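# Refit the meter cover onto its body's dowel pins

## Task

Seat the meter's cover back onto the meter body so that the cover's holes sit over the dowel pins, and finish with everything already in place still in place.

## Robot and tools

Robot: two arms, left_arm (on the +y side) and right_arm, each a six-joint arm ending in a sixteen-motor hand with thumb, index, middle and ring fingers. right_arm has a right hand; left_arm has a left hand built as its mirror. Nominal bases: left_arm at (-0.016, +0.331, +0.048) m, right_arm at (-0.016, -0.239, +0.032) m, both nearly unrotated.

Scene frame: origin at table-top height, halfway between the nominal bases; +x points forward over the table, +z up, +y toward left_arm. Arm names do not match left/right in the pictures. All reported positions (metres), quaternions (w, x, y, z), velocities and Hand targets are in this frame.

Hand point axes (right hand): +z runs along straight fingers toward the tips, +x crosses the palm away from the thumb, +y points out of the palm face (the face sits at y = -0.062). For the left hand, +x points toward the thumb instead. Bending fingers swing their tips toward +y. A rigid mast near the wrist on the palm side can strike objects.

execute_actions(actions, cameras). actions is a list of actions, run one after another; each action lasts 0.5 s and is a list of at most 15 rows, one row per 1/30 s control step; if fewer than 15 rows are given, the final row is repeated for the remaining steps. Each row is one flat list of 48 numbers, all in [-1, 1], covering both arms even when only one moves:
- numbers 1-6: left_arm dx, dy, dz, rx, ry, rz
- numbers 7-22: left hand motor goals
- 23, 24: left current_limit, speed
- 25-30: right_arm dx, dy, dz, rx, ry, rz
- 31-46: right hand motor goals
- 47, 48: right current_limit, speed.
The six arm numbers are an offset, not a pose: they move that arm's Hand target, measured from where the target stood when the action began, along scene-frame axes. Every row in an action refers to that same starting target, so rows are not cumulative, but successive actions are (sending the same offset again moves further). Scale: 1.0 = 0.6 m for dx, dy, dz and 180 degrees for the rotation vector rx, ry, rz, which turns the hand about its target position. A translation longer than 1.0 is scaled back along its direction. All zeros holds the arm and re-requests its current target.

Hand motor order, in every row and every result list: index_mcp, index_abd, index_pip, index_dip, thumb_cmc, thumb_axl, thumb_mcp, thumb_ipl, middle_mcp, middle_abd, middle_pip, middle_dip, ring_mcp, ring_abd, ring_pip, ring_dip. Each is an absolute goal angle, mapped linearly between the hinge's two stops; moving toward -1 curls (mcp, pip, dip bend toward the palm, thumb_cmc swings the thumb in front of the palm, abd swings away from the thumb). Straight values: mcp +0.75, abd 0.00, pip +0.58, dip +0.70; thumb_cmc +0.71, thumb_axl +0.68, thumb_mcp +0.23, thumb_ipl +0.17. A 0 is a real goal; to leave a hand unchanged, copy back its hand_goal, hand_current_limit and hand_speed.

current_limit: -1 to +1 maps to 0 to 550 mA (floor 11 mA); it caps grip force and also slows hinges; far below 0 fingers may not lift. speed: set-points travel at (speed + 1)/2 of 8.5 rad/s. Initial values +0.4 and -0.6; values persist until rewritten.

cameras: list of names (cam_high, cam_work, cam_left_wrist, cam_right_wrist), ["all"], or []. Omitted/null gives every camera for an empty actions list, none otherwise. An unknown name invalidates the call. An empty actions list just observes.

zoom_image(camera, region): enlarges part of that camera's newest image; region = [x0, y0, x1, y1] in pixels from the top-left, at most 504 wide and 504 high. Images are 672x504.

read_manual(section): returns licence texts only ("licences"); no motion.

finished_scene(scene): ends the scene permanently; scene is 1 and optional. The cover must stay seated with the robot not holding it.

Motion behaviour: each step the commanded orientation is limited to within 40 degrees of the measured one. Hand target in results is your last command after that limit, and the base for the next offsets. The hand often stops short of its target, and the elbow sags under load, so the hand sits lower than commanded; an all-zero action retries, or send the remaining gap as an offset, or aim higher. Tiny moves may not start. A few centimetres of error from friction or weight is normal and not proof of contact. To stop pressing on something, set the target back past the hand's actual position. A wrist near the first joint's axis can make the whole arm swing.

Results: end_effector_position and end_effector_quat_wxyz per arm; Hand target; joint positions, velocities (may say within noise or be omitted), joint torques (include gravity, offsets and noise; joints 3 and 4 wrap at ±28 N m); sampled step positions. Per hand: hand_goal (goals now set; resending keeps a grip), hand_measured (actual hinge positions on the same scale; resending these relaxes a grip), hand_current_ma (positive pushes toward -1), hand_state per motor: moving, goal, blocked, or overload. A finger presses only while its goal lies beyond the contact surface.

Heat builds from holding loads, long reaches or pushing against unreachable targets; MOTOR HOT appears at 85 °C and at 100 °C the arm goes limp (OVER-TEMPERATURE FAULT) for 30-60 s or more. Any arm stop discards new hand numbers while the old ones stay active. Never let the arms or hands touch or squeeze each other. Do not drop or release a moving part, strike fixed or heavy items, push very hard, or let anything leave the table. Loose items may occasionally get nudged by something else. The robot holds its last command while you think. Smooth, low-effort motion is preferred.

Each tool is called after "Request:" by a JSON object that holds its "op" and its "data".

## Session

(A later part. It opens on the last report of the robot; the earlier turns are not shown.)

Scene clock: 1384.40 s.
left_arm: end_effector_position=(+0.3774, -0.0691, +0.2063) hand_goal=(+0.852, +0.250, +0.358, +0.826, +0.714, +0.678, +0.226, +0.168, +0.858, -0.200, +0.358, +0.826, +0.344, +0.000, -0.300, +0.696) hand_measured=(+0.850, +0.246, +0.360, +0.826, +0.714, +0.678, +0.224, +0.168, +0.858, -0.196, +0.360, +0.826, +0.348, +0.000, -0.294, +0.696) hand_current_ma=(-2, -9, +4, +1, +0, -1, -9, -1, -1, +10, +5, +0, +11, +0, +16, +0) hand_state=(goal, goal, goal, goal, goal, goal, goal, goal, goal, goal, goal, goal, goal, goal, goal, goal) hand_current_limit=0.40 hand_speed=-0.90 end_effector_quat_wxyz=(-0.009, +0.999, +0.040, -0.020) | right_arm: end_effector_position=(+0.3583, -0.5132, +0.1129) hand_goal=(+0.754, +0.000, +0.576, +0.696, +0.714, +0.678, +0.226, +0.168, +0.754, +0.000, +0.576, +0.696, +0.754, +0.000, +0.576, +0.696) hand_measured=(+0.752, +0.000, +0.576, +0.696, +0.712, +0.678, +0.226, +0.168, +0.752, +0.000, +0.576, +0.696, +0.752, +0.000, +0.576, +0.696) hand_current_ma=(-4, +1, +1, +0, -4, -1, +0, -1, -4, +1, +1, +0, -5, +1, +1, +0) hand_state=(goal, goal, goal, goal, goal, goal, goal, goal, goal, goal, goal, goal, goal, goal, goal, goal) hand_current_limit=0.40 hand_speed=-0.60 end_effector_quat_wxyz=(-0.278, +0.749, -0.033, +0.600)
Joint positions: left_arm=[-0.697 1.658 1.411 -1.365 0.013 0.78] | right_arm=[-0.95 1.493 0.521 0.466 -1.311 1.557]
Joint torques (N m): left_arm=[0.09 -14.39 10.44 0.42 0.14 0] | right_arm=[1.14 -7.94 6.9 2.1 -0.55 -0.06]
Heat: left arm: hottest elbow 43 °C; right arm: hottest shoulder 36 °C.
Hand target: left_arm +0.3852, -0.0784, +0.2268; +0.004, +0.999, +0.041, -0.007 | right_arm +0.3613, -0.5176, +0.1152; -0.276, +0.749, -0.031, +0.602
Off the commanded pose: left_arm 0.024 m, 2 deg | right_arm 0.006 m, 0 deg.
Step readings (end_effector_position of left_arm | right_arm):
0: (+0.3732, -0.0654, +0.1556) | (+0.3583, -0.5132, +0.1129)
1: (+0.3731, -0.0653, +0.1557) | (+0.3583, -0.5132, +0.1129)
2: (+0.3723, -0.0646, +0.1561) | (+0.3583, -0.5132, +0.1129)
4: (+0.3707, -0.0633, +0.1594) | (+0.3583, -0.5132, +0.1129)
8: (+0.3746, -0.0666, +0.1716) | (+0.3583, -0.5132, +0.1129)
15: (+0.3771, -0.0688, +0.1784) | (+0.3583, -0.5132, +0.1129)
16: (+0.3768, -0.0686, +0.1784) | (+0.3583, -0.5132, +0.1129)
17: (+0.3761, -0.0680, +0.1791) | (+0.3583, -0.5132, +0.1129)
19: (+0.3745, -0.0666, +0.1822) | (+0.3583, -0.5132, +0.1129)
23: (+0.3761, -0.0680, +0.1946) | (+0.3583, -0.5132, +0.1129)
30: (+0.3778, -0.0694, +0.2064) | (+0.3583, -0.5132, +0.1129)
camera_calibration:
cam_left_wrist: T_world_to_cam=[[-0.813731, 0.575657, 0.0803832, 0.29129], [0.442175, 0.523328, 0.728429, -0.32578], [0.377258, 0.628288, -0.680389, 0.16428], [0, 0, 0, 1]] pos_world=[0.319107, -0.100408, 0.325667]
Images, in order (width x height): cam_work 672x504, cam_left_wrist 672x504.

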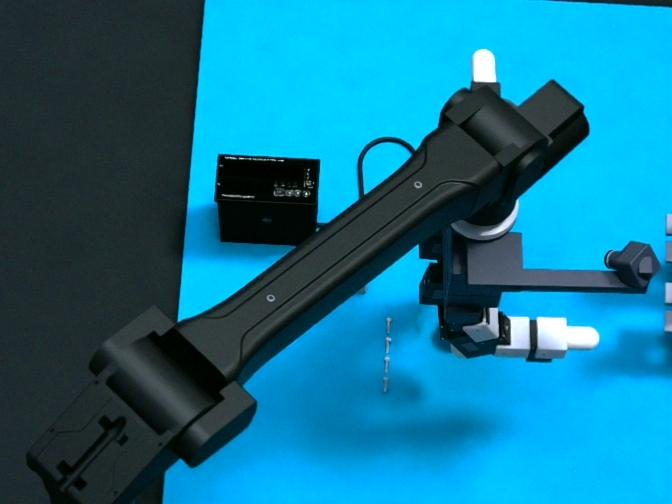

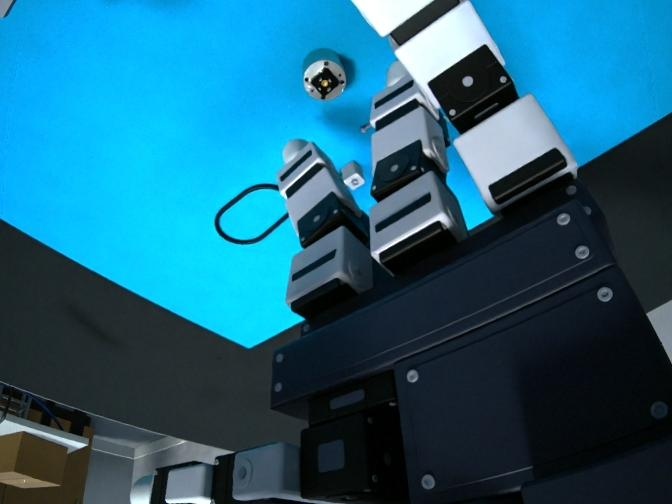

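Request:
{"op": "execute_actions", "data": {"actions": [[[0,0,0.12,0,0,0,0.852,0.1,0.358,0.826,0.714,0.678,0.226,0.168,0.858,-0.1,0.358,0.826,0.343,0,-0.3,0.696,0.4,-0.9,0,0,0,0,0,0,0.754,0,0.576,0.696,0.714,0.678,0.226,0.168,0.754,0,0.576,0.696,0.754,0,0.576,0.696,0.4,-0.6]],[[-0.02,0.12,0.02,0,0,0,0.852,0.1,0.358,0.826,0.714,0.678,0.226,0.168,0.858,-0.1,0.358,0.826,0.343,0,-0.3,0.696,0.4,-0.9,0,0,0,0,0,0,0.754,0,0.576,0.696,0.714,0.678,0.226,0.168,0.754,0,0.576,0.696,0.754,0,0.576,0.696,0.4,-0.6]],[[-0.02,0.12,0,0,0,0,0.852,0.1,0.358,0.826,0.714,0.678,0.226,0.168,0.858,-0.1,0.358,0.826,0.343,0,-0.3,0.696,0.4,-0.9,0,0,0,0,0,0,0.754,0,0.576,0.696,0.714,0.678,0.226,0.168,0.754,0,0.576,0.696,0.754,0,0.576,0.696,0.4,-0.6]],[[-0.02,0.12,0,0,0,0,0.852,0.1,0.358,0.826,0.714,0.678,0.226,0.168,0.858,-0.1,0.358,0.826,0.343,0,-0.3,0.696,0.4,-0.9,0,0,0,0,0,0,0.754,0,0.576,0.696,0.714,0.678,0.226,0.168,0.754,0,0.576,0.696,0.754,0,0.576,0.696,0.4,-0.6]],[[-0.02,0.1,0,0,0,0,0.852,0.1,0.358,0.826,0.714,0.678,0.226,0.168,0.858,-0.1,0.358,0.826,0.343,0,-0.3,0.696,0.4,-0.9,0,0,0,0,0,0,0.754,0,0.576,0.696,0.714,0.678,0.226,0.168,0.754,0,0.576,0.696,0.754,0,0.576,0.696,0.4,-0.6]]], "cameras": ["cam_left_wrist","cam_work","cam_high"]}}

Request:
{"op": "zoom_image", "data": {"camera": "cam_work", "region": [440, 300, 486, 346]}}

Scene clock: 1403.00 s.
left_arm: end_effector_position=(+0.3401, +0.1952, +0.3098) hand_goal=(+0.852, +0.100, +0.358, +0.826, +0.714, +0.678, +0.226, +0.168, +0.858, -0.100, +0.358, +0.826, +0.344, +0.000, -0.300, +0.696) hand_measured=(+0.850, +0.102, +0.360, +0.826, +0.714, +0.678, +0.224, +0.168, +0.856, -0.102, +0.360, +0.826, +0.348, +0.000, -0.294, +0.696) hand_current_ma=(-5, +3, +2, +1, -1, -1, -9, -1, -6, -2, +2, +0, +10, +0, +16, +0) hand_state=(goal, goal, goal, goal, goal, goal, goal, goal, goal, goal, goal, goal, goal, goal, goal, goal) hand_current_limit=0.40 hand_speed=-0.90 end_effector_quat_wxyz=(+0.003, +0.999, +0.044, -0.005) | right_arm: end_effector_position=(+0.3583, -0.5132, +0.1129) hand_goal=(+0.754, +0.000, +0.576, +0.696, +0.714, +0.678, +0.226, +0.168, +0.754, +0.000, +0.576, +0.696, +0.754, +0.000, +0.576, +0.696) hand_measured=(+0.752, +0.000, +0.576, +0.696, +0.712, +0.678, +0.226, +0.168, +0.752, +0.000, +0.576, +0.696, +0.752, +0.000, +0.576, +0.696) hand_current_ma=(-4, +1, +1, +0, -4, -1, +0, -1, -4, +1, +1, +0, -5, +1, +1, +0) hand_state=(goal, goal, goal, goal, goal, goal, goal, goal, goal, goal, goal, goal, goal, goal, goal, goal) hand_current_limit=0.40 hand_speed=-0.60 end_effector_quat_wxyz=(-0.278, +0.749, -0.033, +0.600)
Joint positions: left_arm=[-0.142 1.207 1.209 -1.581 0.007 1.328] | right_arm=[-0.95 1.493 0.521 0.466 -1.311 1.557]
Joint torques (N m): left_arm=[0.73 -8.18 7.32 0.61 0.23 0.16] | right_arm=[1.26 -7.82 6.89 2.1 -0.58 -0.05]
Heat: left arm: hottest elbow 43 °C; right arm: hottest shoulder 36 °C.
Hand target: left_arm +0.3371, +0.1976, +0.3107; +0.004, +0.999, +0.041, -0.007 | right_arm +0.3613, -0.5176, +0.1152; -0.276, +0.749, -0.031, +0.602
Off the commanded pose: left_arm 0.004 m, 0 deg | right_arm 0.006 m, 0 deg.
Step readings (end_effector_position of left_arm | right_arm):
0: (+0.3774, -0.0691, +0.2063) | (+0.3583, -0.5132, +0.1129)
1: (+0.3772, -0.0690, +0.2066) | (+0.3583, -0.5132, +0.1129)
2: (+0.3760, -0.0679, +0.2089) | (+0.3583, -0.5132, +0.1129)
4: (+0.3735, -0.0659, +0.2185) | (+0.3583, -0.5132, +0.1129)
8: (+0.3776, -0.0694, +0.2561) | (+0.3583, -0.5132, +0.1129)
15: (+0.3801, -0.0716, +0.2900) | (+0.3583, -0.5132, +0.1129)
16: (+0.3799, -0.0714, +0.2901) | (+0.3583, -0.5132, +0.1129)
17: (+0.3792, -0.0700, +0.2897) | (+0.3583, -0.5132, +0.1129)
19: (+0.3761, -0.0617, +0.2883) | (+0.3583, -0.5132, +0.1129)
23: (+0.3732, -0.0277, +0.2935) | (+0.3583, -0.5132, +0.1129)
30: (+0.3775, -0.0076, +0.3153) | (+0.3583, -0.5132, +0.1129)
31: (+0.3768, -0.0075, +0.3152) | (+0.3583, -0.5132, +0.1129)
32: (+0.3748, -0.0048, +0.3128) | (+0.3583, -0.5132, +0.1129)
34: (+0.3674, +0.0072, +0.3050) | (+0.3583, -0.5132, +0.1129)
38: (+0.3622, +0.0457, +0.2978) | (+0.3583, -0.5132, +0.1129)
45: (+0.3651, +0.0649, +0.3114) | (+0.3583, -0.5132, +0.1129)
46: (+0.3644, +0.0651, +0.3116) | (+0.3583, -0.5132, +0.1129)
47: (+0.3622, +0.0672, +0.3101) | (+0.3583, -0.5132, +0.1129)
49: (+0.3570, +0.0793, +0.3051) | (+0.3583, -0.5132, +0.1129)
53: (+0.3538, +0.1198, +0.3011) | (+0.3583, -0.5132, +0.1129)
60: (+0.3537, +0.1365, +0.3109) | (+0.3583, -0.5132, +0.1129)
61: (+0.3531, +0.1365, +0.3106) | (+0.3583, -0.5132, +0.1129)
62: (+0.3515, +0.1380, +0.3098) | (+0.3583, -0.5132, +0.1129)
64: (+0.3481, +0.1487, +0.3062) | (+0.3583, -0.5132, +0.1129)
68: (+0.3446, +0.1840, +0.3039) | (+0.3583, -0.5132, +0.1129)
75: (+0.3420, +0.1960, +0.3097) | (+0.3583, -0.5132, +0.1129)
camera_calibration:
cam_left_wrist: T_world_to_cam=[[-0.819717, 0.57121, 0.04223, 0.115185], [0.416052, 0.543139, 0.729315, -0.518318], [0.393655, 0.615402, -0.682873, 0.0805732], [0, 0, 0, 1]] pos_world=[0.278348, 0.166139, 0.428174]
Images, in order (width x height): cam_high 672x504, cam_work 672x504, cam_left_wrist 672x504.

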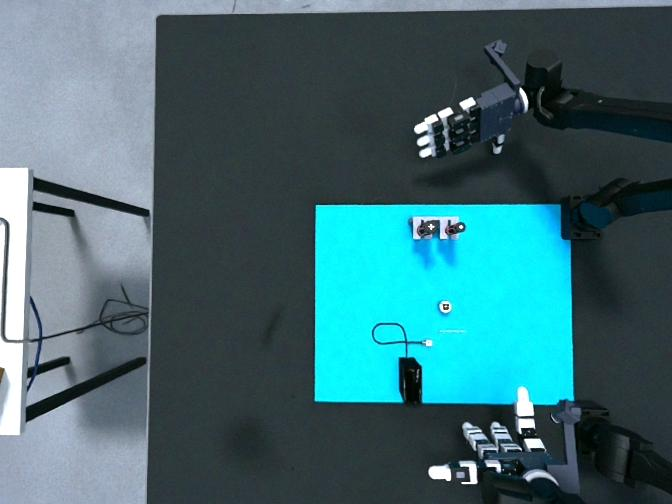

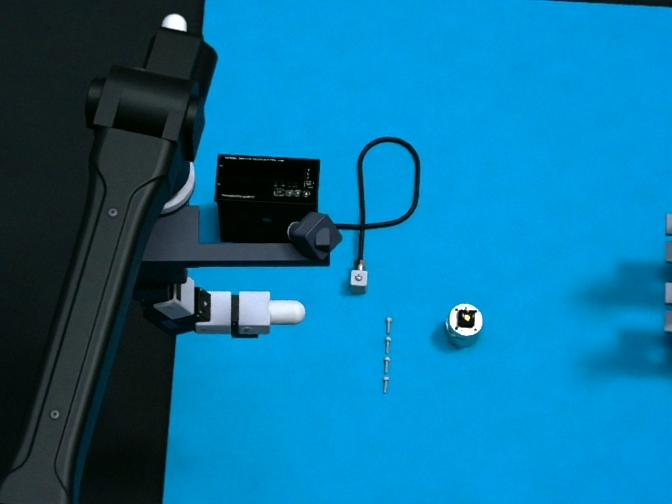

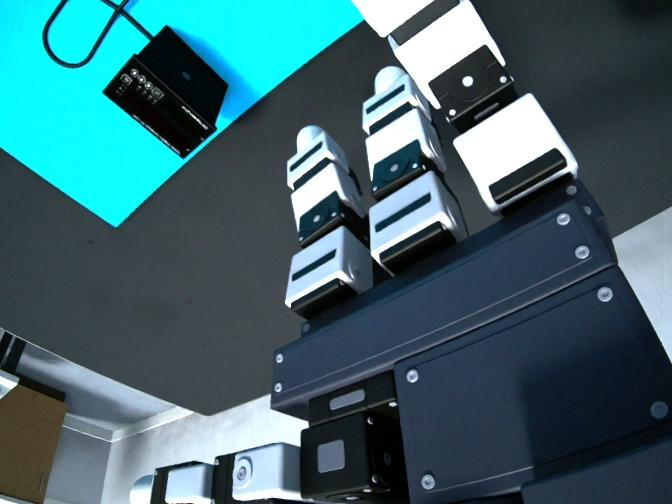

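Scaled by 10.957.

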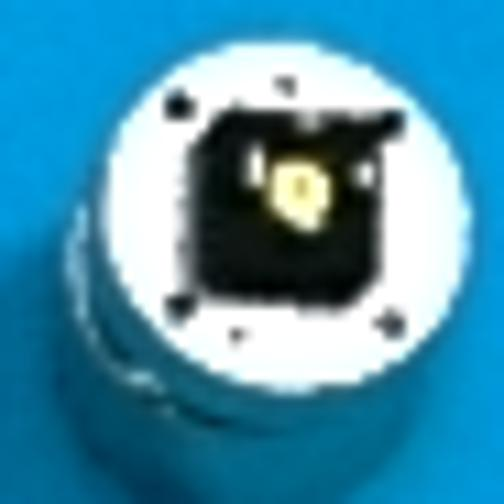

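Request:
{"op": "zoom_image", "data": {"camera": "cam_work", "region": [440, 305, 486, 351]}}

Request:
{"op": "zoom_image", "data": {"camera": "cam_work", "region": [447, 308, 479, 340]}}

Scaled by 10.957.

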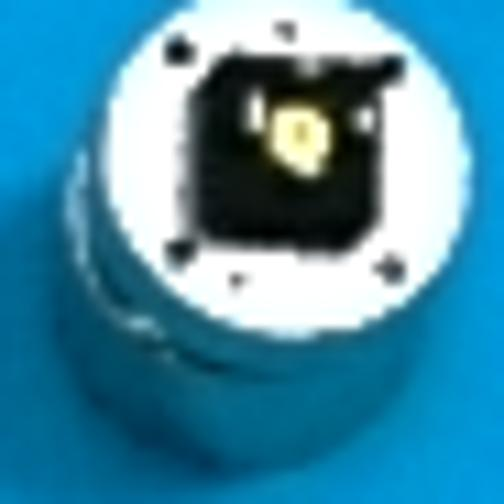

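Scaled by 15.750.

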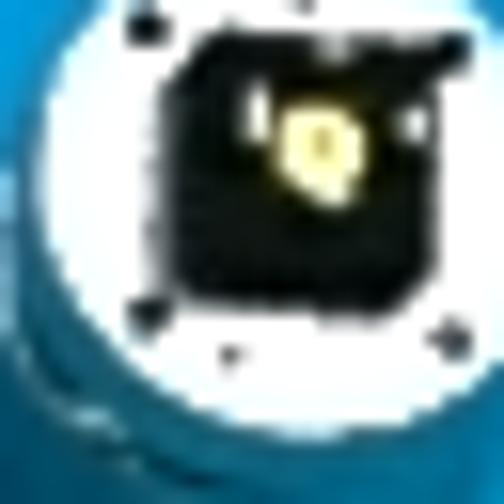

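Request:
{"op": "execute_actions", "data": {"actions": [[[0.0185,-0.1121,0,0,0,0,0.754,0.16,0.576,0.696,0.714,0.678,0.226,0.168,0.754,-0.16,0.576,0.696,0.343,0,-0.3,0.696,0.4,-0.8,0,0,0,0,0,0,0.754,0,0.576,0.696,0.714,0.678,0.226,0.168,0.754,0,0.576,0.696,0.754,0,0.576,0.696,0.4,-0.6]],[[0.0185,-0.1121,0,0,0,0,0.754,0.16,0.576,0.696,0.714,0.678,0.226,0.168,0.754,-0.16,0.576,0.696,0.343,0,-0.3,0.696,0.4,-0.8,0,0,0,0,0,0,0.754,0,0.576,0.696,0.714,0.678,0.226,0.168,0.754,0,0.576,0.696,0.754,0,0.576,0.696,0.4,-0.6]],[[0.0185,-0.1121,0,0,0,0,0.754,0.16,0.576,0.696,0.714,0.678,0.226,0.168,0.754,-0.16,0.576,0.696,0.343,0,-0.3,0.696,0.4,-0.8,0,0,0,0,0,0,0.754,0,0.576,0.696,0.714,0.678,0.226,0.168,0.754,0,0.576,0.696,0.754,0,0.576,0.696,0.4,-0.6]],[[0.0185,-0.1121,0,0,0,0,0.754,0.16,0.576,0.696,0.714,0.678,0.226,0.168,0.754,-0.16,0.576,0.696,0.343,0,-0.3,0.696,0.4,-0.8,0,0,0,0,0,0,0.754,0,0.576,0.696,0.714,0.678,0.226,0.168,0.754,0,0.576,0.696,0.754,0,0.576,0.696,0.4,-0.6]],[[0,0,-0.12,0,0,0,0.754,0.16,0.576,0.696,0.714,0.678,0.226,0.168,0.754,-0.16,0.576,0.696,0.343,0,-0.3,0.696,0.4,-0.8,0,0,0,0,0,0,0.754,0,0.576,0.696,0.714,0.678,0.226,0.168,0.754,0,0.576,0.696,0.754,0,0.576,0.696,0.4,-0.6]],[[0,0,-0.08,0,0,0,0.754,0.16,0.576,0.696,0.714,0.678,0.226,0.168,0.754,-0.16,0.576,0.696,0.343,0,-0.3,0.696,0.4,-0.8,0,0,0,0,0,0,0.754,0,0.576,0.696,0.714,0.678,0.226,0.168,0.754,0,0.576,0.696,0.754,0,0.576,0.696,0.4,-0.6]]], "cameras": ["cam_left_wrist"]}}

Request:
{"op": "zoom_image", "data": {"camera": "cam_left_wrist", "region": [290, 30, 420, 160]}}

Scene clock: 1494.17 s.
left_arm: end_effector_position=(+0.3761, -0.0715, +0.1959) hand_goal=(+0.754, +0.160, +0.576, +0.696, +0.714, +0.678, +0.226, +0.168, +0.754, -0.160, +0.576, +0.696, +0.344, +0.000, -0.300, +0.696) hand_measured=(+0.752, +0.156, +0.574, +0.698, +0.714, +0.678, +0.224, +0.168, +0.752, -0.156, +0.574, +0.698, +0.348, +0.000, -0.294, +0.696) hand_current_ma=(-2, -6, -5, +5, +0, -1, -9, -1, -2, +6, -5, +5, +12, +0, +16, +0) hand_state=(goal, goal, goal, goal, goal, goal, goal, goal, goal, goal, goal, goal, goal, goal, goal, goal) hand_current_limit=0.40 hand_speed=-0.80 end_effector_quat_wxyz=(+0.006, +0.999, +0.033, -0.008) | right_arm: end_effector_position=(+0.3583, -0.5132, +0.1129) hand_goal=(+0.754, +0.000, +0.576, +0.696, +0.714, +0.678, +0.226, +0.168, +0.754, +0.000, +0.576, +0.696, +0.754, +0.000, +0.576, +0.696) hand_measured=(+0.752, +0.000, +0.576, +0.696, +0.712, +0.678, +0.226, +0.168, +0.752, +0.000, +0.576, +0.696, +0.752, +0.000, +0.576, +0.696) hand_current_ma=(-4, +1, +1, +0, -4, -1, +0, -1, -4, +1, +1, +0, -5, +1, +1, +0) hand_state=(goal, goal, goal, goal, goal, goal, goal, goal, goal, goal, goal, goal, goal, goal, goal, goal) hand_current_limit=0.40 hand_speed=-0.60 end_effector_quat_wxyz=(-0.278, +0.749, -0.033, +0.600)
Joint positions: left_arm=[-0.698 1.648 1.362 -1.289 0.019 0.795] | right_arm=[-0.95 1.493 0.521 0.466 -1.311 1.557]
Joint torques (N m): left_arm=[0.32 -13.1 7.46 1.54 -0.09 -0.06] | right_arm=[1.03 -8.23 6.86 1.99 -0.54 -0.08]
Heat: left arm: hottest elbow 42 °C; right arm: hottest shoulder 36 °C.
Hand target: left_arm +0.3816, -0.0714, +0.1909; +0.004, +0.999, +0.041, -0.007 | right_arm +0.3613, -0.5176, +0.1152; -0.276, +0.749, -0.031, +0.602
Off the commanded pose: left_arm 0.008 m, 1 deg | right_arm 0.006 m, 0 deg.
Step readings (end_effector_position of left_arm | right_arm):
0: (+0.3400, +0.1952, +0.3098) | (+0.3583, -0.5132, +0.1129)
1: (+0.3400, +0.1951, +0.3098) | (+0.3583, -0.5132, +0.1129)
2: (+0.3398, +0.1932, +0.3099) | (+0.3583, -0.5132, +0.1129)
4: (+0.3378, +0.1825, +0.3091) | (+0.3583, -0.5132, +0.1129)
8: (+0.3274, +0.1465, +0.3028) | (+0.3583, -0.5132, +0.1129)
15: (+0.3294, +0.1347, +0.2929) | (+0.3583, -0.5132, +0.1129)
16: (+0.3303, +0.1344, +0.2935) | (+0.3583, -0.5132, +0.1129)
17: (+0.3318, +0.1329, +0.2944) | (+0.3583, -0.5132, +0.1129)
19: (+0.3356, +0.1209, +0.2983) | (+0.3583, -0.5132, +0.1129)
23: (+0.3376, +0.0826, +0.3022) | (+0.3583, -0.5132, +0.1129)
30: (+0.3418, +0.0686, +0.2945) | (+0.3583, -0.5132, +0.1129)
31: (+0.3426, +0.0683, +0.2947) | (+0.3583, -0.5132, +0.1129)
32: (+0.3444, +0.0669, +0.2955) | (+0.3583, -0.5132, +0.1129)
34: (+0.3499, +0.0551, +0.2996) | (+0.3583, -0.5132, +0.1129)
38: (+0.3531, +0.0191, +0.3033) | (+0.3583, -0.5132, +0.1129)
45: (+0.3546, +0.0019, +0.2946) | (+0.3583, -0.5132, +0.1129)
46: (+0.3553, +0.0014, +0.2949) | (+0.3583, -0.5132, +0.1129)
47: (+0.3572, -0.0001, +0.2960) | (+0.3583, -0.5132, +0.1129)
49: (+0.3645, -0.0116, +0.3014) | (+0.3583, -0.5132, +0.1129)
53: (+0.3696, -0.0465, +0.3066) | (+0.3583, -0.5132, +0.1129)
60: (+0.3680, -0.0657, +0.2955) | (+0.3583, -0.5132, +0.1129)
61: (+0.3682, -0.0657, +0.2950) | (+0.3583, -0.5132, +0.1129)
62: (+0.3694, -0.0666, +0.2945) | (+0.3583, -0.5132, +0.1129)
64: (+0.3742, -0.0704, +0.2885) | (+0.3583, -0.5132, +0.1129)
68: (+0.3734, -0.0694, +0.2605) | (+0.3583, -0.5132, +0.1129)
75: (+0.3751, -0.0706, +0.2420) | (+0.3583, -0.5132, +0.1129)
76: (+0.3755, -0.0710, +0.2418) | (+0.3583, -0.5132, +0.1129)
77: (+0.3766, -0.0719, +0.2405) | (+0.3583, -0.5132, +0.1129)
79: (+0.3782, -0.0733, +0.2326) | (+0.3583, -0.5132, +0.1129)
83: (+0.3741, -0.0698, +0.2086) | (+0.3583, -0.5132, +0.1129)
90: (+0.3757, -0.0711, +0.1957) | (+0.3583, -0.5132, +0.1129)
camera_calibration:
cam_left_wrist: T_world_to_cam=[[-0.806391, 0.589753, 0.0438716, 0.297894], [0.432893, 0.538111, 0.723216, -0.3109], [0.402911, 0.602186, -0.689228, 0.149414], [0, 0, 0, 1]] pos_world=[0.314605, -0.0983603, 0.314758]
Images, in order (width x height): cam_left_wrist 672x504.

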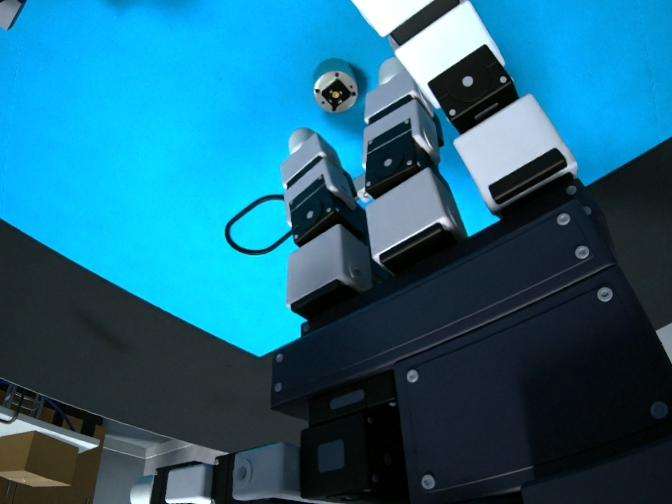

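Scaled by 3.877 from the camera's 672x504 image, which has a finer 960x720 frame.

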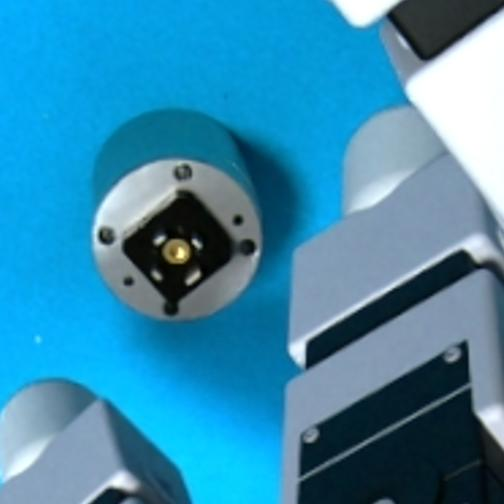

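Request:
{"op": "execute_actions", "data": {"actions": [[[0.004,0.003,-0.045,0.0051,-0.0054,0,0.754,0.16,0.576,0.696,0.714,0.678,0.226,0.168,0.754,-0.16,0.576,0.696,0.343,0,-0.3,0.696,0.4,-0.8,0,0,0,0,0,0,0.754,0,0.576,0.696,0.714,0.678,0.226,0.168,0.754,0,0.576,0.696,0.754,0,0.576,0.696,0.4,-0.6]]], "cameras": ["cam_left_wrist"]}}

Request:
{"op": "zoom_image", "data": {"camera": "cam_left_wrist", "region": [290, 30, 420, 160]}}

Scene clock: 1504.47 s.
left_arm: end_effector_position=(+0.3804, -0.0698, +0.1730) hand_goal=(+0.754, +0.160, +0.576, +0.696, +0.714, +0.678, +0.226, +0.168, +0.754, -0.160, +0.576, +0.696, +0.344, +0.000, -0.300, +0.696) hand_measured=(+0.752, +0.156, +0.574, +0.698, +0.714, +0.678, +0.224, +0.168, +0.752, -0.156, +0.574, +0.698, +0.348, +0.000, -0.294, +0.696) hand_current_ma=(-2, -6, -5, +5, +0, -1, -9, -1, -2, +6, -5, +5, +12, +0, +16, +0) hand_state=(goal, goal, goal, goal, goal, goal, goal, goal, goal, goal, goal, goal, goal, goal, goal, goal) hand_current_limit=0.40 hand_speed=-0.80 end_effector_quat_wxyz=(+0.001, +0.999, +0.034, +0.003) | right_arm: end_effector_position=(+0.3583, -0.5132, +0.1129) hand_goal=(+0.754, +0.000, +0.576, +0.696, +0.714, +0.678, +0.226, +0.168, +0.754, +0.000, +0.576, +0.696, +0.754, +0.000, +0.576, +0.696) hand_measured=(+0.752, +0.000, +0.576, +0.696, +0.712, +0.678, +0.226, +0.168, +0.752, +0.000, +0.576, +0.696, +0.752, +0.000, +0.576, +0.696) hand_current_ma=(-4, +1, +1, +0, -4, -1, +0, -1, -4, +1, +1, +0, -5, +1, +1, +0) hand_state=(goal, goal, goal, goal, goal, goal, goal, goal, goal, goal, goal, goal, goal, goal, goal, goal) hand_current_limit=0.40 hand_speed=-0.60 end_effector_quat_wxyz=(-0.278, +0.749, -0.033, +0.600)
Joint positions: left_arm=[-0.698 1.664 1.32 -1.221 -0.003 0.792] | right_arm=[-0.95 1.493 0.521 0.466 -1.311 1.557]
Joint torques (N m): left_arm=[0.5 -12.92 6.89 1.51 -0.09 -0.06] | right_arm=[1.03 -8.06 6.94 2.06 -0.53 -0.06]
Heat: left arm: hottest elbow 43 °C; right arm: hottest shoulder 36 °C.
Hand target: left_arm +0.3840, -0.0696, +0.1639; -0.003, +0.999, +0.041, +0.002 | right_arm +0.3613, -0.5176, +0.1152; -0.276, +0.749, -0.031, +0.602
Off the commanded pose: left_arm 0.010 m, 1 deg | right_arm 0.006 m, 0 deg.
Step readings (end_effector_position of left_arm | right_arm):
0: (+0.3761, -0.0715, +0.1959) | (+0.3583, -0.5132, +0.1129)
1: (+0.3764, -0.0715, +0.1959) | (+0.3583, -0.5132, +0.1129)
2: (+0.3773, -0.0715, +0.1949) | (+0.3583, -0.5132, +0.1129)
4: (+0.3798, -0.0716, +0.1917) | (+0.3583, -0.5132, +0.1129)
8: (+0.3796, -0.0695, +0.1805) | (+0.3583, -0.5132, +0.1129)
15: (+0.3801, -0.0696, +0.1728) | (+0.3583, -0.5132, +0.1129)
camera_calibration:
cam_left_wrist: T_world_to_cam=[[-0.808629, 0.587476, 0.0314865, 0.304188], [0.415064, 0.531748, 0.738219, -0.29327], [0.416942, 0.610014, -0.673826, 0.123411], [0, 0, 0, 1]] pos_world=[0.316246, -0.0980401, 0.290077]
Images, in order (width x height): cam_left_wrist 672x504.

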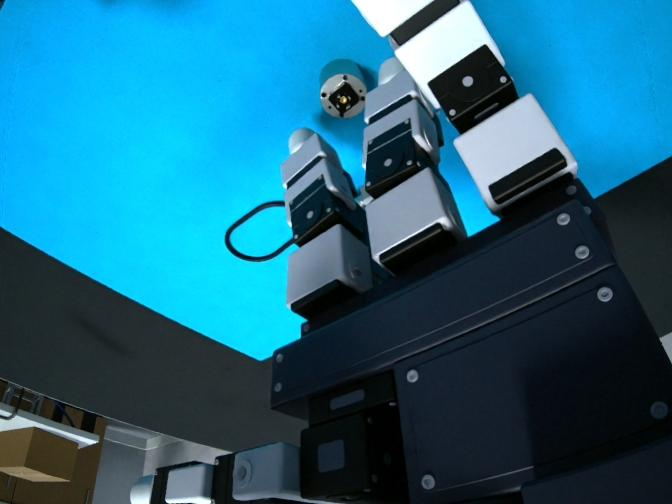

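Scaled by 3.877 from the camera's 672x504 image, which has a finer 960x720 frame.

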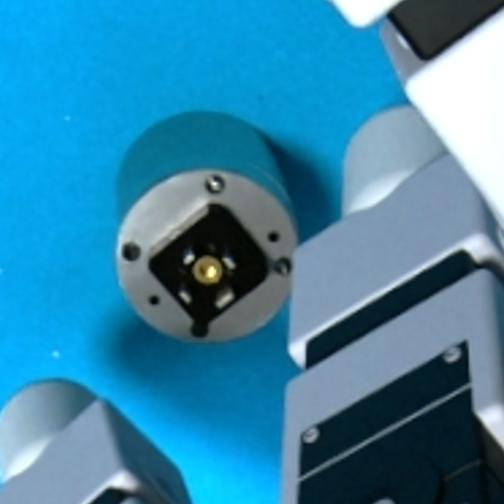

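Request:
{"op": "execute_actions", "data": {"actions": [[[0.0,0.0,-0.0415,0,0,0,0.761,0.16,0.576,0.696,0.714,0.678,0.226,0.168,0.761,-0.16,0.576,0.696,0.343,0,-0.3,0.696,0.4,-0.8,0,0,0,0,0,0,0.754,0,0.576,0.696,0.714,0.678,0.226,0.168,0.754,0,0.576,0.696,0.754,0,0.576,0.696,0.4,-0.6]]], "cameras": ["cam_left_wrist"]}}

Request:
{"op": "zoom_image", "data": {"camera": "cam_left_wrist", "region": [290, 40, 410, 160]}}

Scene clock: 1519.17 s.
left_arm: end_effector_position=(+0.3804, -0.0697, +0.1469) hand_goal=(+0.762, +0.160, +0.576, +0.696, +0.714, +0.678, +0.226, +0.168, +0.762, -0.160, +0.576, +0.696, +0.344, +0.000, -0.300, +0.696) hand_measured=(+0.758, +0.156, +0.574, +0.698, +0.714, +0.678, +0.224, +0.168, +0.758, -0.156, +0.574, +0.698, +0.348, +0.000, -0.294, +0.696) hand_current_ma=(-11, -6, -5, +5, +0, -1, -9, -1, -12, +6, -5, +5, +12, +0, +16, +0) hand_state=(goal, goal, goal, goal, goal, goal, goal, goal, goal, goal, goal, goal, goal, goal, goal, goal) hand_current_limit=0.40 hand_speed=-0.80 end_effector_quat_wxyz=(+0.000, +0.999, +0.034, +0.002) | right_arm: end_effector_position=(+0.3583, -0.5132, +0.1129) hand_goal=(+0.754, +0.000, +0.576, +0.696, +0.714, +0.678, +0.226, +0.168, +0.754, +0.000, +0.576, +0.696, +0.754, +0.000, +0.576, +0.696) hand_measured=(+0.752, +0.000, +0.576, +0.696, +0.712, +0.678, +0.226, +0.168, +0.752, +0.000, +0.576, +0.696, +0.752, +0.000, +0.576, +0.696) hand_current_ma=(-4, +1, +1, +0, -4, -1, +0, -1, -4, +1, +1, +0, -5, +1, +1, +0) hand_state=(goal, goal, goal, goal, goal, goal, goal, goal, goal, goal, goal, goal, goal, goal, goal, goal) hand_current_limit=0.40 hand_speed=-0.60 end_effector_quat_wxyz=(-0.278, +0.749, -0.033, +0.600)
Joint positions: left_arm=[-0.698 1.691 1.282 -1.159 -0.004 0.792] | right_arm=[-0.95 1.493 0.521 0.466 -1.311 1.557]
Joint torques (N m): left_arm=[0.73 -12.86 6.93 1.5 -0.09 -0.07] | right_arm=[0.73 -7.77 6.82 2.02 -0.57 -0.03]
Heat: left arm: hottest elbow 42 °C; right arm: hottest shoulder 36 °C.
Hand target: left_arm +0.3840, -0.0696, +0.1390; -0.003, +0.999, +0.041, +0.002 | right_arm +0.3613, -0.5176, +0.1152; -0.276, +0.749, -0.031, +0.602
Off the commanded pose: left_arm 0.009 m, 1 deg | right_arm 0.006 m, 0 deg.
Step readings (end_effector_position of left_arm | right_arm):
0: (+0.3804, -0.0698, +0.1729) | (+0.3583, -0.5132, +0.1129)
1: (+0.3805, -0.0698, +0.1728) | (+0.3583, -0.5132, +0.1129)
2: (+0.3810, -0.0702, +0.1722) | (+0.3583, -0.5132, +0.1129)
4: (+0.3819, -0.0710, +0.1690) | (+0.3583, -0.5132, +0.1129)
8: (+0.3805, -0.0698, +0.1564) | (+0.3583, -0.5132, +0.1129)
15: (+0.3802, -0.0695, +0.1468) | (+0.3583, -0.5132, +0.1129)
camera_calibration:
cam_left_wrist: T_world_to_cam=[[-0.808531, 0.587463, 0.0341277, 0.304551], [0.41639, 0.530174, 0.738604, -0.274735], [0.415809, 0.611394, -0.673276, 0.106283], [0, 0, 0, 1]] pos_world=[0.316442, -0.0982357, 0.264085]
Images, in order (width x height): cam_left_wrist 672x504.

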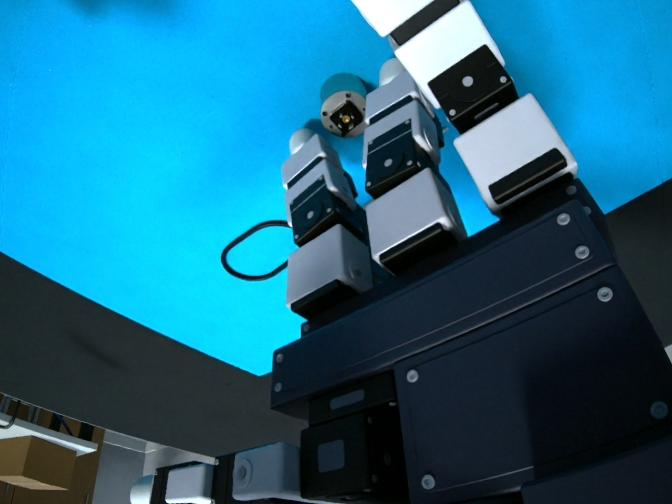

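Scaled by 4.200 from the camera's 672x504 image, which has a finer 960x720 frame.

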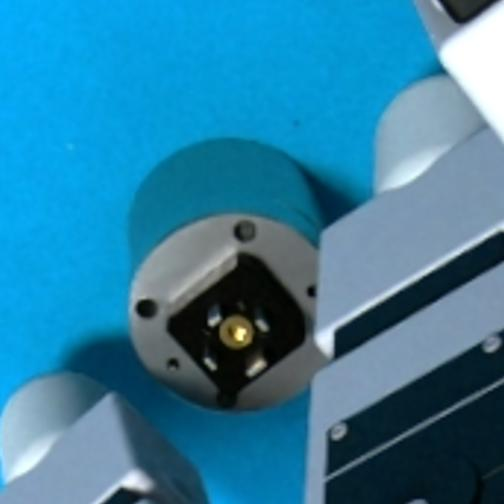

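Request:
{"op": "execute_actions", "data": {"actions": [[[0.0,0.0,0,0,0,0,0.768,0.06,0.576,0.696,0.714,0.678,0.226,0.168,0.768,-0.055,0.576,0.696,0.343,0,-0.3,0.696,0.4,-0.9,0,0,0,0,0,0,0.754,0,0.576,0.696,0.714,0.678,0.226,0.168,0.754,0,0.576,0.696,0.754,0,0.576,0.696,0.4,-0.6]],[[0.0,0.0,0,0,0,0,0.768,-0.008,0.576,0.696,0.714,0.678,0.226,0.168,0.768,0.013,0.576,0.696,0.343,0,-0.3,0.696,0.4,-0.95,0,0,0,0,0,0,0.754,0,0.576,0.696,0.714,0.678,0.226,0.168,0.754,0,0.576,0.696,0.754,0,0.576,0.696,0.4,-0.6]]], "cameras": ["cam_left_wrist"]}}

Request:
{"op": "zoom_image", "data": {"camera": "cam_left_wrist", "region": [290, 40, 410, 160]}}

Scene clock: 1533.57 s.
left_arm: end_effector_position=(+0.3808, -0.0699, +0.1469) hand_goal=(+0.768, -0.008, +0.576, +0.696, +0.714, +0.678, +0.226, +0.168, +0.768, +0.014, +0.576, +0.696, +0.344, +0.000, -0.300, +0.696) hand_measured=(+0.764, +0.044, +0.574, +0.698, +0.714, +0.678, +0.224, +0.168, +0.762, -0.030, +0.574, +0.698, +0.348, +0.000, -0.294, +0.696) hand_current_ma=(-12, +164, -5, +5, +0, -1, -9, -1, -14, -133, -5, +5, +12, +0, +16, +0) hand_state=(goal, blocked, goal, goal, goal, goal, goal, goal, goal, blocked, goal, goal, goal, goal, goal, goal) hand_current_limit=0.40 hand_speed=-0.95 end_effector_quat_wxyz=(+0.000, +0.999, +0.034, +0.003) | right_arm: end_effector_position=(+0.3583, -0.5132, +0.1129) hand_goal=(+0.754, +0.000, +0.576, +0.696, +0.714, +0.678, +0.226, +0.168, +0.754, +0.000, +0.576, +0.696, +0.754, +0.000, +0.576, +0.696) hand_measured=(+0.752, +0.000, +0.576, +0.696, +0.712, +0.678, +0.226, +0.168, +0.752, +0.000, +0.576, +0.696, +0.752, +0.000, +0.576, +0.696) hand_current_ma=(-4, +1, +1, +0, -4, -1, +0, -1, -4, +1, +1, +0, -5, +1, +1, +0) hand_state=(goal, goal, goal, goal, goal, goal, goal, goal, goal, goal, goal, goal, goal, goal, goal, goal) hand_current_limit=0.40 hand_speed=-0.60 end_effector_quat_wxyz=(-0.278, +0.749, -0.033, +0.600)
Joint positions: left_arm=[-0.698 1.691 1.282 -1.157 -0.004 0.792] | right_arm=[-0.95 1.493 0.521 0.466 -1.311 1.557]
Joint torques (N m): left_arm=[0.5 -12.86 6.93 1.58 -0.05 -0.07] | right_arm=[1.03 -7.94 6.94 2.17 -0.55 -0.06]
Heat: left arm: hottest elbow 42 °C; right arm: hottest shoulder 36 °C.
Hand target: left_arm +0.3840, -0.0696, +0.1390; -0.003, +0.999, +0.041, +0.002 | right_arm +0.3613, -0.5176, +0.1152; -0.276, +0.749, -0.031, +0.602
Off the commanded pose: left_arm 0.009 m, 1 deg | right_arm 0.006 m, 0 deg.
Step readings (end_effector_position of left_arm | right_arm):
0: (+0.3804, -0.0697, +0.1469) | (+0.3583, -0.5132, +0.1129)
1: (+0.3804, -0.0697, +0.1469) | (+0.3583, -0.5132, +0.1129)
2: (+0.3804, -0.0697, +0.1469) | (+0.3583, -0.5132, +0.1129)
4: (+0.3804, -0.0697, +0.1469) | (+0.3583, -0.5132, +0.1129)
8: (+0.3804, -0.0697, +0.1469) | (+0.3583, -0.5132, +0.1129)
15: (+0.3804, -0.0697, +0.1469) | (+0.3583, -0.5132, +0.1129)
16: (+0.3804, -0.0697, +0.1469) | (+0.3583, -0.5132, +0.1129)
17: (+0.3804, -0.0697, +0.1469) | (+0.3583, -0.5132, +0.1129)
19: (+0.3806, -0.0698, +0.1469) | (+0.3583, -0.5132, +0.1129)
23: (+0.3808, -0.0699, +0.1469) | (+0.3583, -0.5132, +0.1129)
30: (+0.3808, -0.0699, +0.1469) | (+0.3583, -0.5132, +0.1129)
camera_calibration:
cam_left_wrist: T_world_to_cam=[[-0.808868, 0.587089, 0.0325361, 0.305264], [0.414899, 0.530672, 0.739084, -0.27437], [0.416642, 0.611321, -0.672827, 0.10587], [0, 0, 0, 1]] pos_world=[0.316644, -0.0983368, 0.264082]
Images, in order (width x height): cam_left_wrist 672x504.

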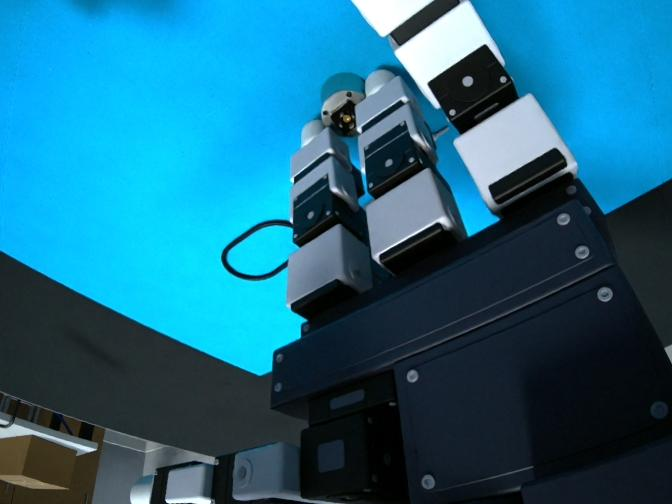

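Scaled by 4.200 from the camera's 672x504 image, which has a finer 960x720 frame.

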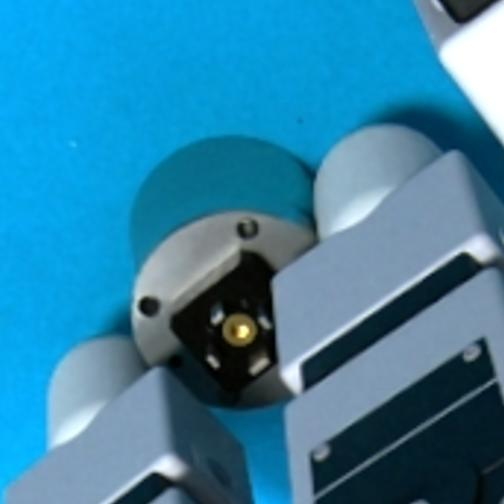

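Request:
{"op": "execute_actions", "data": {"actions": [[[0.0,0.0,0,0,0,0,0.782,-0.02,0.576,0.696,0.714,0.678,0.226,0.168,0.792,0.002,0.576,0.696,0.343,0,-0.3,0.696,0.4,-0.95,0,0,0,0,0,0,0.754,0,0.576,0.696,0.714,0.678,0.226,0.168,0.754,0,0.576,0.696,0.754,0,0.576,0.696,0.4,-0.6]]], "cameras": ["cam_left_wrist"]}}

Request:
{"op": "zoom_image", "data": {"camera": "cam_left_wrist", "region": [290, 40, 410, 160]}}

Scene clock: 1543.70 s.
left_arm: end_effector_position=(+0.3813, -0.0702, +0.1471) hand_goal=(+0.782, -0.020, +0.576, +0.696, +0.714, +0.678, +0.226, +0.168, +0.792, +0.002, +0.576, +0.696, +0.344, +0.000, -0.300, +0.696) hand_measured=(+0.770, +0.044, +0.574, +0.696, +0.714, +0.678, +0.224, +0.168, +0.786, -0.030, +0.574, +0.698, +0.348, +0.000, -0.294, +0.696) hand_current_ma=(-36, +202, -5, +0, +0, -1, -9, -1, -13, -92, -5, +3, +12, +0, +16, +0) hand_state=(goal, blocked, goal, goal, goal, goal, goal, goal, goal, blocked, goal, goal, goal, goal, goal, goal) hand_current_limit=0.40 hand_speed=-0.95 end_effector_quat_wxyz=(+0.001, +0.999, +0.034, +0.004) | right_arm: end_effector_position=(+0.3583, -0.5132, +0.1129) hand_goal=(+0.754, +0.000, +0.576, +0.696, +0.714, +0.678, +0.226, +0.168, +0.754, +0.000, +0.576, +0.696, +0.754, +0.000, +0.576, +0.696) hand_measured=(+0.752, +0.000, +0.576, +0.696, +0.712, +0.678, +0.226, +0.168, +0.752, +0.000, +0.576, +0.696, +0.752, +0.000, +0.576, +0.696) hand_current_ma=(-4, +1, +1, +0, -4, -1, +0, -1, -4, +1, +1, +0, -5, +1, +1, +0) hand_state=(goal, goal, goal, goal, goal, goal, goal, goal, goal, goal, goal, goal, goal, goal, goal, goal) hand_current_limit=0.40 hand_speed=-0.60 end_effector_quat_wxyz=(-0.278, +0.749, -0.033, +0.600)
Joint positions: left_arm=[-0.698 1.691 1.282 -1.155 -0.004 0.792] | right_arm=[-0.95 1.493 0.521 0.466 -1.311 1.557]
Joint torques (N m): left_arm=[0.56 -12.98 6.91 1.48 -0.06 -0.07] | right_arm=[0.91 -7.94 6.9 2.03 -0.55 -0.05]
Heat: left arm: hottest elbow 42 °C; right arm: hottest shoulder 36 °C.
Hand target: left_arm +0.3840, -0.0696, +0.1390; -0.003, +0.999, +0.041, +0.002 | right_arm +0.3613, -0.5176, +0.1152; -0.276, +0.749, -0.031, +0.602
Off the commanded pose: left_arm 0.009 m, 1 deg | right_arm 0.006 m, 0 deg.
Step readings (end_effector_position of left_arm | right_arm):
0: (+0.3808, -0.0699, +0.1469) | (+0.3583, -0.5132, +0.1129)
1: (+0.3808, -0.0699, +0.1469) | (+0.3583, -0.5132, +0.1129)
2: (+0.3809, -0.0699, +0.1470) | (+0.3583, -0.5132, +0.1129)
4: (+0.3811, -0.0701, +0.1471) | (+0.3583, -0.5132, +0.1129)
8: (+0.3812, -0.0702, +0.1471) | (+0.3583, -0.5132, +0.1129)
15: (+0.3813, -0.0702, +0.1471) | (+0.3583, -0.5132, +0.1129)
camera_calibration:
cam_left_wrist: T_world_to_cam=[[-0.808907, 0.587159, 0.0302297, 0.306254], [0.413618, 0.531779, 0.739007, -0.273922], [0.417839, 0.610291, -0.67302, 0.105501], [0, 0, 0, 1]] pos_world=[0.316948, -0.09854, 0.264177]
Images, in order (width x height): cam_left_wrist 672x504.

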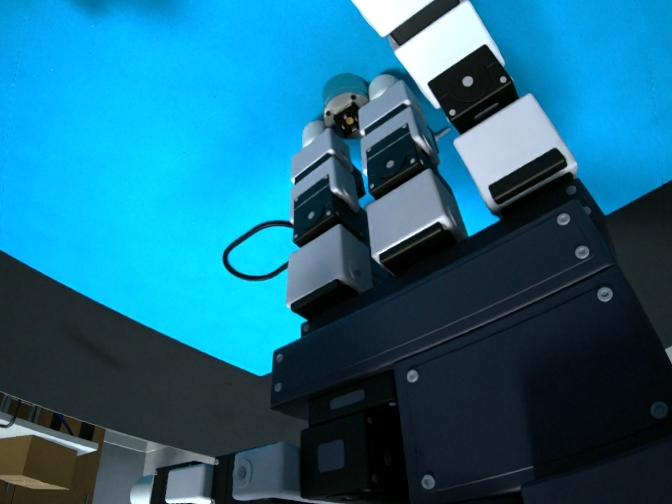

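Scaled by 4.200 from the camera's 672x504 image, which has a finer 960x720 frame.

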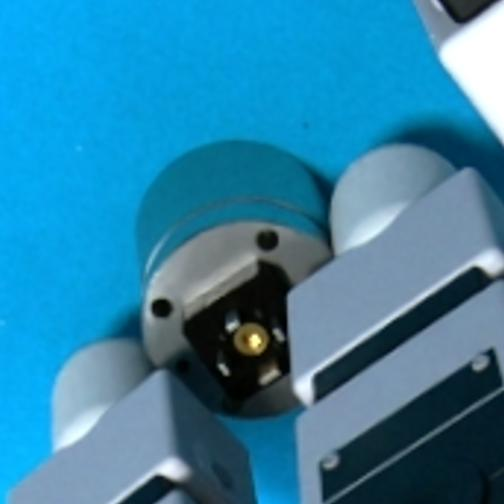

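Request:
{"op": "execute_actions", "data": {"actions": [[[0.0,0.0,0,0,0,0,0.794,-0.046,0.576,0.696,0.714,0.678,0.226,0.168,0.797,-0.012,0.576,0.696,0.343,0,-0.3,0.696,0.4,-0.95,0,0,0,0,0,0,0.754,0,0.576,0.696,0.714,0.678,0.226,0.168,0.754,0,0.576,0.696,0.754,0,0.576,0.696,0.4,-0.6]]], "cameras": ["cam_left_wrist"]}}

Request:
{"op": "zoom_image", "data": {"camera": "cam_left_wrist", "region": [300, 50, 400, 150]}}

Scene clock: 1581.97 s.
left_arm: end_effector_position=(+0.3815, -0.0704, +0.1472) hand_goal=(+0.794, -0.046, +0.576, +0.696, +0.714, +0.678, +0.226, +0.168, +0.798, -0.012, +0.576, +0.696, +0.344, +0.000, -0.300, +0.696) hand_measured=(+0.778, +0.036, +0.574, +0.696, +0.714, +0.678, +0.224, +0.168, +0.790, -0.038, +0.574, +0.698, +0.348, +0.000, -0.294, +0.696) hand_current_ma=(-50, +271, -6, +0, +0, -1, -9, -1, -23, -68, -5, +3, +12, +0, +16, +0) hand_state=(goal, blocked, goal, goal, goal, goal, goal, goal, goal, blocked, goal, goal, goal, goal, goal, goal) hand_current_limit=0.40 hand_speed=-0.95 end_effector_quat_wxyz=(+0.001, +0.999, +0.034, +0.005) | right_arm: end_effector_position=(+0.3583, -0.5132, +0.1129) hand_goal=(+0.754, +0.000, +0.576, +0.696, +0.714, +0.678, +0.226, +0.168, +0.754, +0.000, +0.576, +0.696, +0.754, +0.000, +0.576, +0.696) hand_measured=(+0.752, +0.000, +0.576, +0.696, +0.712, +0.678, +0.226, +0.168, +0.752, +0.000, +0.576, +0.696, +0.752, +0.000, +0.576, +0.696) hand_current_ma=(-4, +1, +1, +0, -4, -1, +0, -1, -4, +1, +1, +0, -5, +1, +1, +0) hand_state=(goal, goal, goal, goal, goal, goal, goal, goal, goal, goal, goal, goal, goal, goal, goal, goal) hand_current_limit=0.40 hand_speed=-0.60 end_effector_quat_wxyz=(-0.278, +0.749, -0.033, +0.600)
Joint positions: left_arm=[-0.698 1.691 1.282 -1.154 -0.004 0.792] | right_arm=[-0.95 1.493 0.521 0.466 -1.311 1.557]
Joint torques (N m): left_arm=[0.73 -12.81 6.91 1.31 -0.06 -0.07] | right_arm=[1.2 -8.06 6.91 2.11 -0.56 -0.03]
Heat: left arm: hottest elbow 41 °C; right arm: hottest shoulder 36 °C.
Hand target: left_arm +0.3840, -0.0696, +0.1390; -0.003, +0.999, +0.041, +0.002 | right_arm +0.3613, -0.5176, +0.1152; -0.276, +0.749, -0.031, +0.602
Off the commanded pose: left_arm 0.009 m, 1 deg | right_arm 0.006 m, 0 deg.
Step readings (end_effector_position of left_arm | right_arm):
0: (+0.3813, -0.0702, +0.1471) | (+0.3583, -0.5132, +0.1129)
1: (+0.3813, -0.0702, +0.1471) | (+0.3583, -0.5132, +0.1129)
2: (+0.3813, -0.0703, +0.1471) | (+0.3583, -0.5132, +0.1129)
4: (+0.3814, -0.0704, +0.1472) | (+0.3583, -0.5132, +0.1129)
8: (+0.3815, -0.0704, +0.1472) | (+0.3583, -0.5132, +0.1129)
15: (+0.3815, -0.0704, +0.1472) | (+0.3583, -0.5132, +0.1129)
camera_calibration:
cam_left_wrist: T_world_to_cam=[[-0.808919, 0.5872, 0.0290864, 0.306703], [0.412989, 0.532325, 0.738965, -0.273718], [0.418437, 0.609776, -0.673115, 0.105371], [0, 0, 0, 1]] pos_world=[0.31705, -0.0986416, 0.264274]
Images, in order (width x height): cam_left_wrist 672x504.

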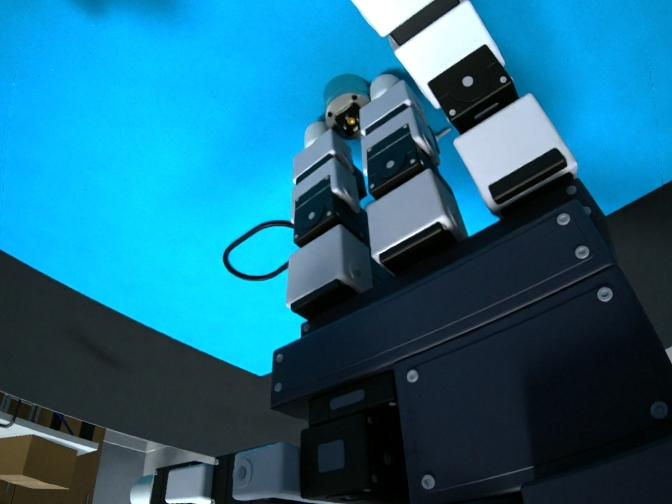

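Scaled by 5.040 from the camera's 672x504 image, which has a finer 960x720 frame.

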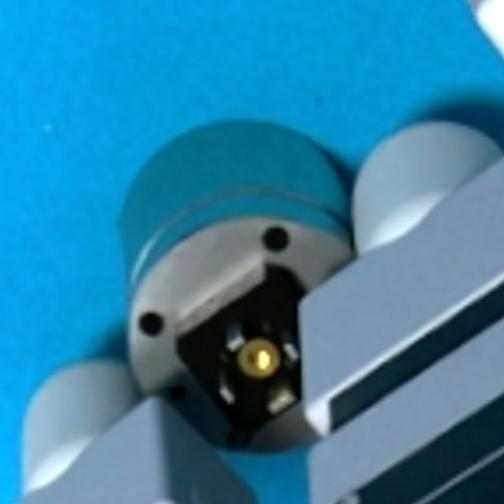

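Request:
{"op": "execute_actions", "data": {"actions": [[[0.0,0.0,0,0,0,0,0.801,-0.064,0.576,0.696,0.714,0.678,0.226,0.168,0.804,-0.026,0.576,0.696,0.343,0,-0.3,0.696,0.4,-0.95,0,0,0,0,0,0,0.754,0,0.576,0.696,0.714,0.678,0.226,0.168,0.754,0,0.576,0.696,0.754,0,0.576,0.696,0.4,-0.6]]], "cameras": ["cam_left_wrist"]}}

Request:
{"op": "zoom_image", "data": {"camera": "cam_left_wrist", "region": [300, 50, 400, 150]}}

Scene clock: 1604.97 s.
left_arm: end_effector_position=(+0.3815, -0.0705, +0.1472) hand_goal=(+0.802, -0.064, +0.576, +0.696, +0.714, +0.678, +0.226, +0.168, +0.804, -0.026, +0.576, +0.696, +0.344, +0.000, -0.300, +0.696) hand_measured=(+0.788, +0.022, +0.574, +0.696, +0.714, +0.678, +0.224, +0.168, +0.794, -0.050, +0.574, +0.698, +0.348, +0.000, -0.294, +0.696) hand_current_ma=(-44, +290, -6, +0, +0, -1, -9, -1, -31, -68, -5, +3, +12, +0, +16, +0) hand_state=(goal, blocked, goal, goal, goal, goal, goal, goal, goal, blocked, goal, goal, goal, goal, goal, goal) hand_current_limit=0.40 hand_speed=-0.95 end_effector_quat_wxyz=(+0.001, +0.999, +0.034, +0.005) | right_arm: end_effector_position=(+0.3583, -0.5132, +0.1129) hand_goal=(+0.754, +0.000, +0.576, +0.696, +0.714, +0.678, +0.226, +0.168, +0.754, +0.000, +0.576, +0.696, +0.754, +0.000, +0.576, +0.696) hand_measured=(+0.752, +0.000, +0.576, +0.696, +0.712, +0.678, +0.226, +0.168, +0.752, +0.000, +0.576, +0.696, +0.752, +0.000, +0.576, +0.696) hand_current_ma=(-4, +1, +1, +0, -4, -1, +0, -1, -4, +1, +1, +0, -5, +1, +1, +0) hand_state=(goal, goal, goal, goal, goal, goal, goal, goal, goal, goal, goal, goal, goal, goal, goal, goal) hand_current_limit=0.40 hand_speed=-0.60 end_effector_quat_wxyz=(-0.278, +0.749, -0.033, +0.600)
Joint positions: left_arm=[-0.698 1.691 1.282 -1.153 -0.004 0.792] | right_arm=[-0.95 1.493 0.521 0.466 -1.311 1.557]
Joint torques (N m): left_arm=[0.67 -13.33 6.89 1.32 -0.08 -0.07] | right_arm=[1.03 -7.77 6.91 2.15 -0.54 -0.06]
Heat: left arm: hottest elbow 41 °C; right arm: hottest shoulder 36 °C.
Hand target: left_arm +0.3840, -0.0696, +0.1390; -0.003, +0.999, +0.041, +0.002 | right_arm +0.3613, -0.5176, +0.1152; -0.276, +0.749, -0.031, +0.602
Off the commanded pose: left_arm 0.009 m, 1 deg | right_arm 0.006 m, 0 deg.
Step readings (end_effector_position of left_arm | right_arm):
0: (+0.3815, -0.0704, +0.1472) | (+0.3583, -0.5132, +0.1129)
1: (+0.3815, -0.0704, +0.1472) | (+0.3583, -0.5132, +0.1129)
2: (+0.3815, -0.0705, +0.1472) | (+0.3583, -0.5132, +0.1129)
4: (+0.3815, -0.0705, +0.1472) | (+0.3583, -0.5132, +0.1129)
8: (+0.3815, -0.0705, +0.1472) | (+0.3583, -0.5132, +0.1129)
15: (+0.3815, -0.0705, +0.1472) | (+0.3583, -0.5132, +0.1129)
camera_calibration:
cam_left_wrist: T_world_to_cam=[[-0.80895, 0.587175, 0.0287459, 0.306801], [0.412792, 0.532528, 0.738929, -0.273625], [0.418572, 0.609622, -0.67317, 0.105327], [0, 0, 0, 1]] pos_world=[0.31705, -0.0986421, 0.264273]
Images, in order (width x height): cam_left_wrist 672x504.

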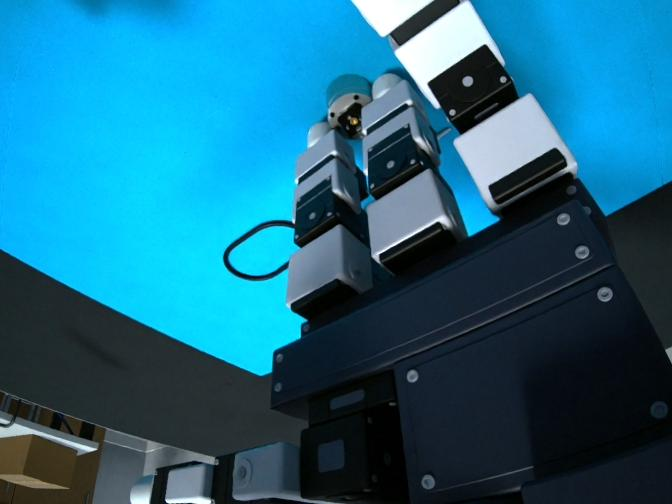

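Scaled by 5.040 from the camera's 672x504 image, which has a finer 960x720 frame.

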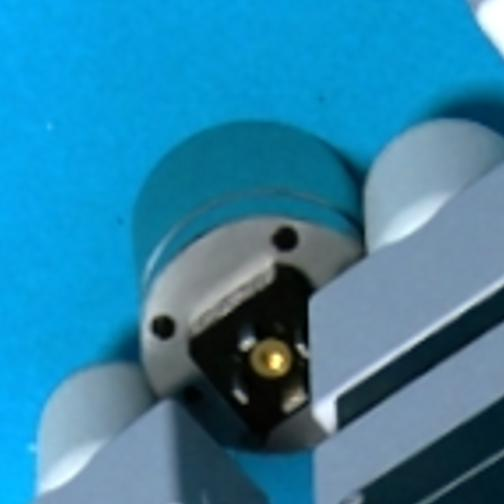

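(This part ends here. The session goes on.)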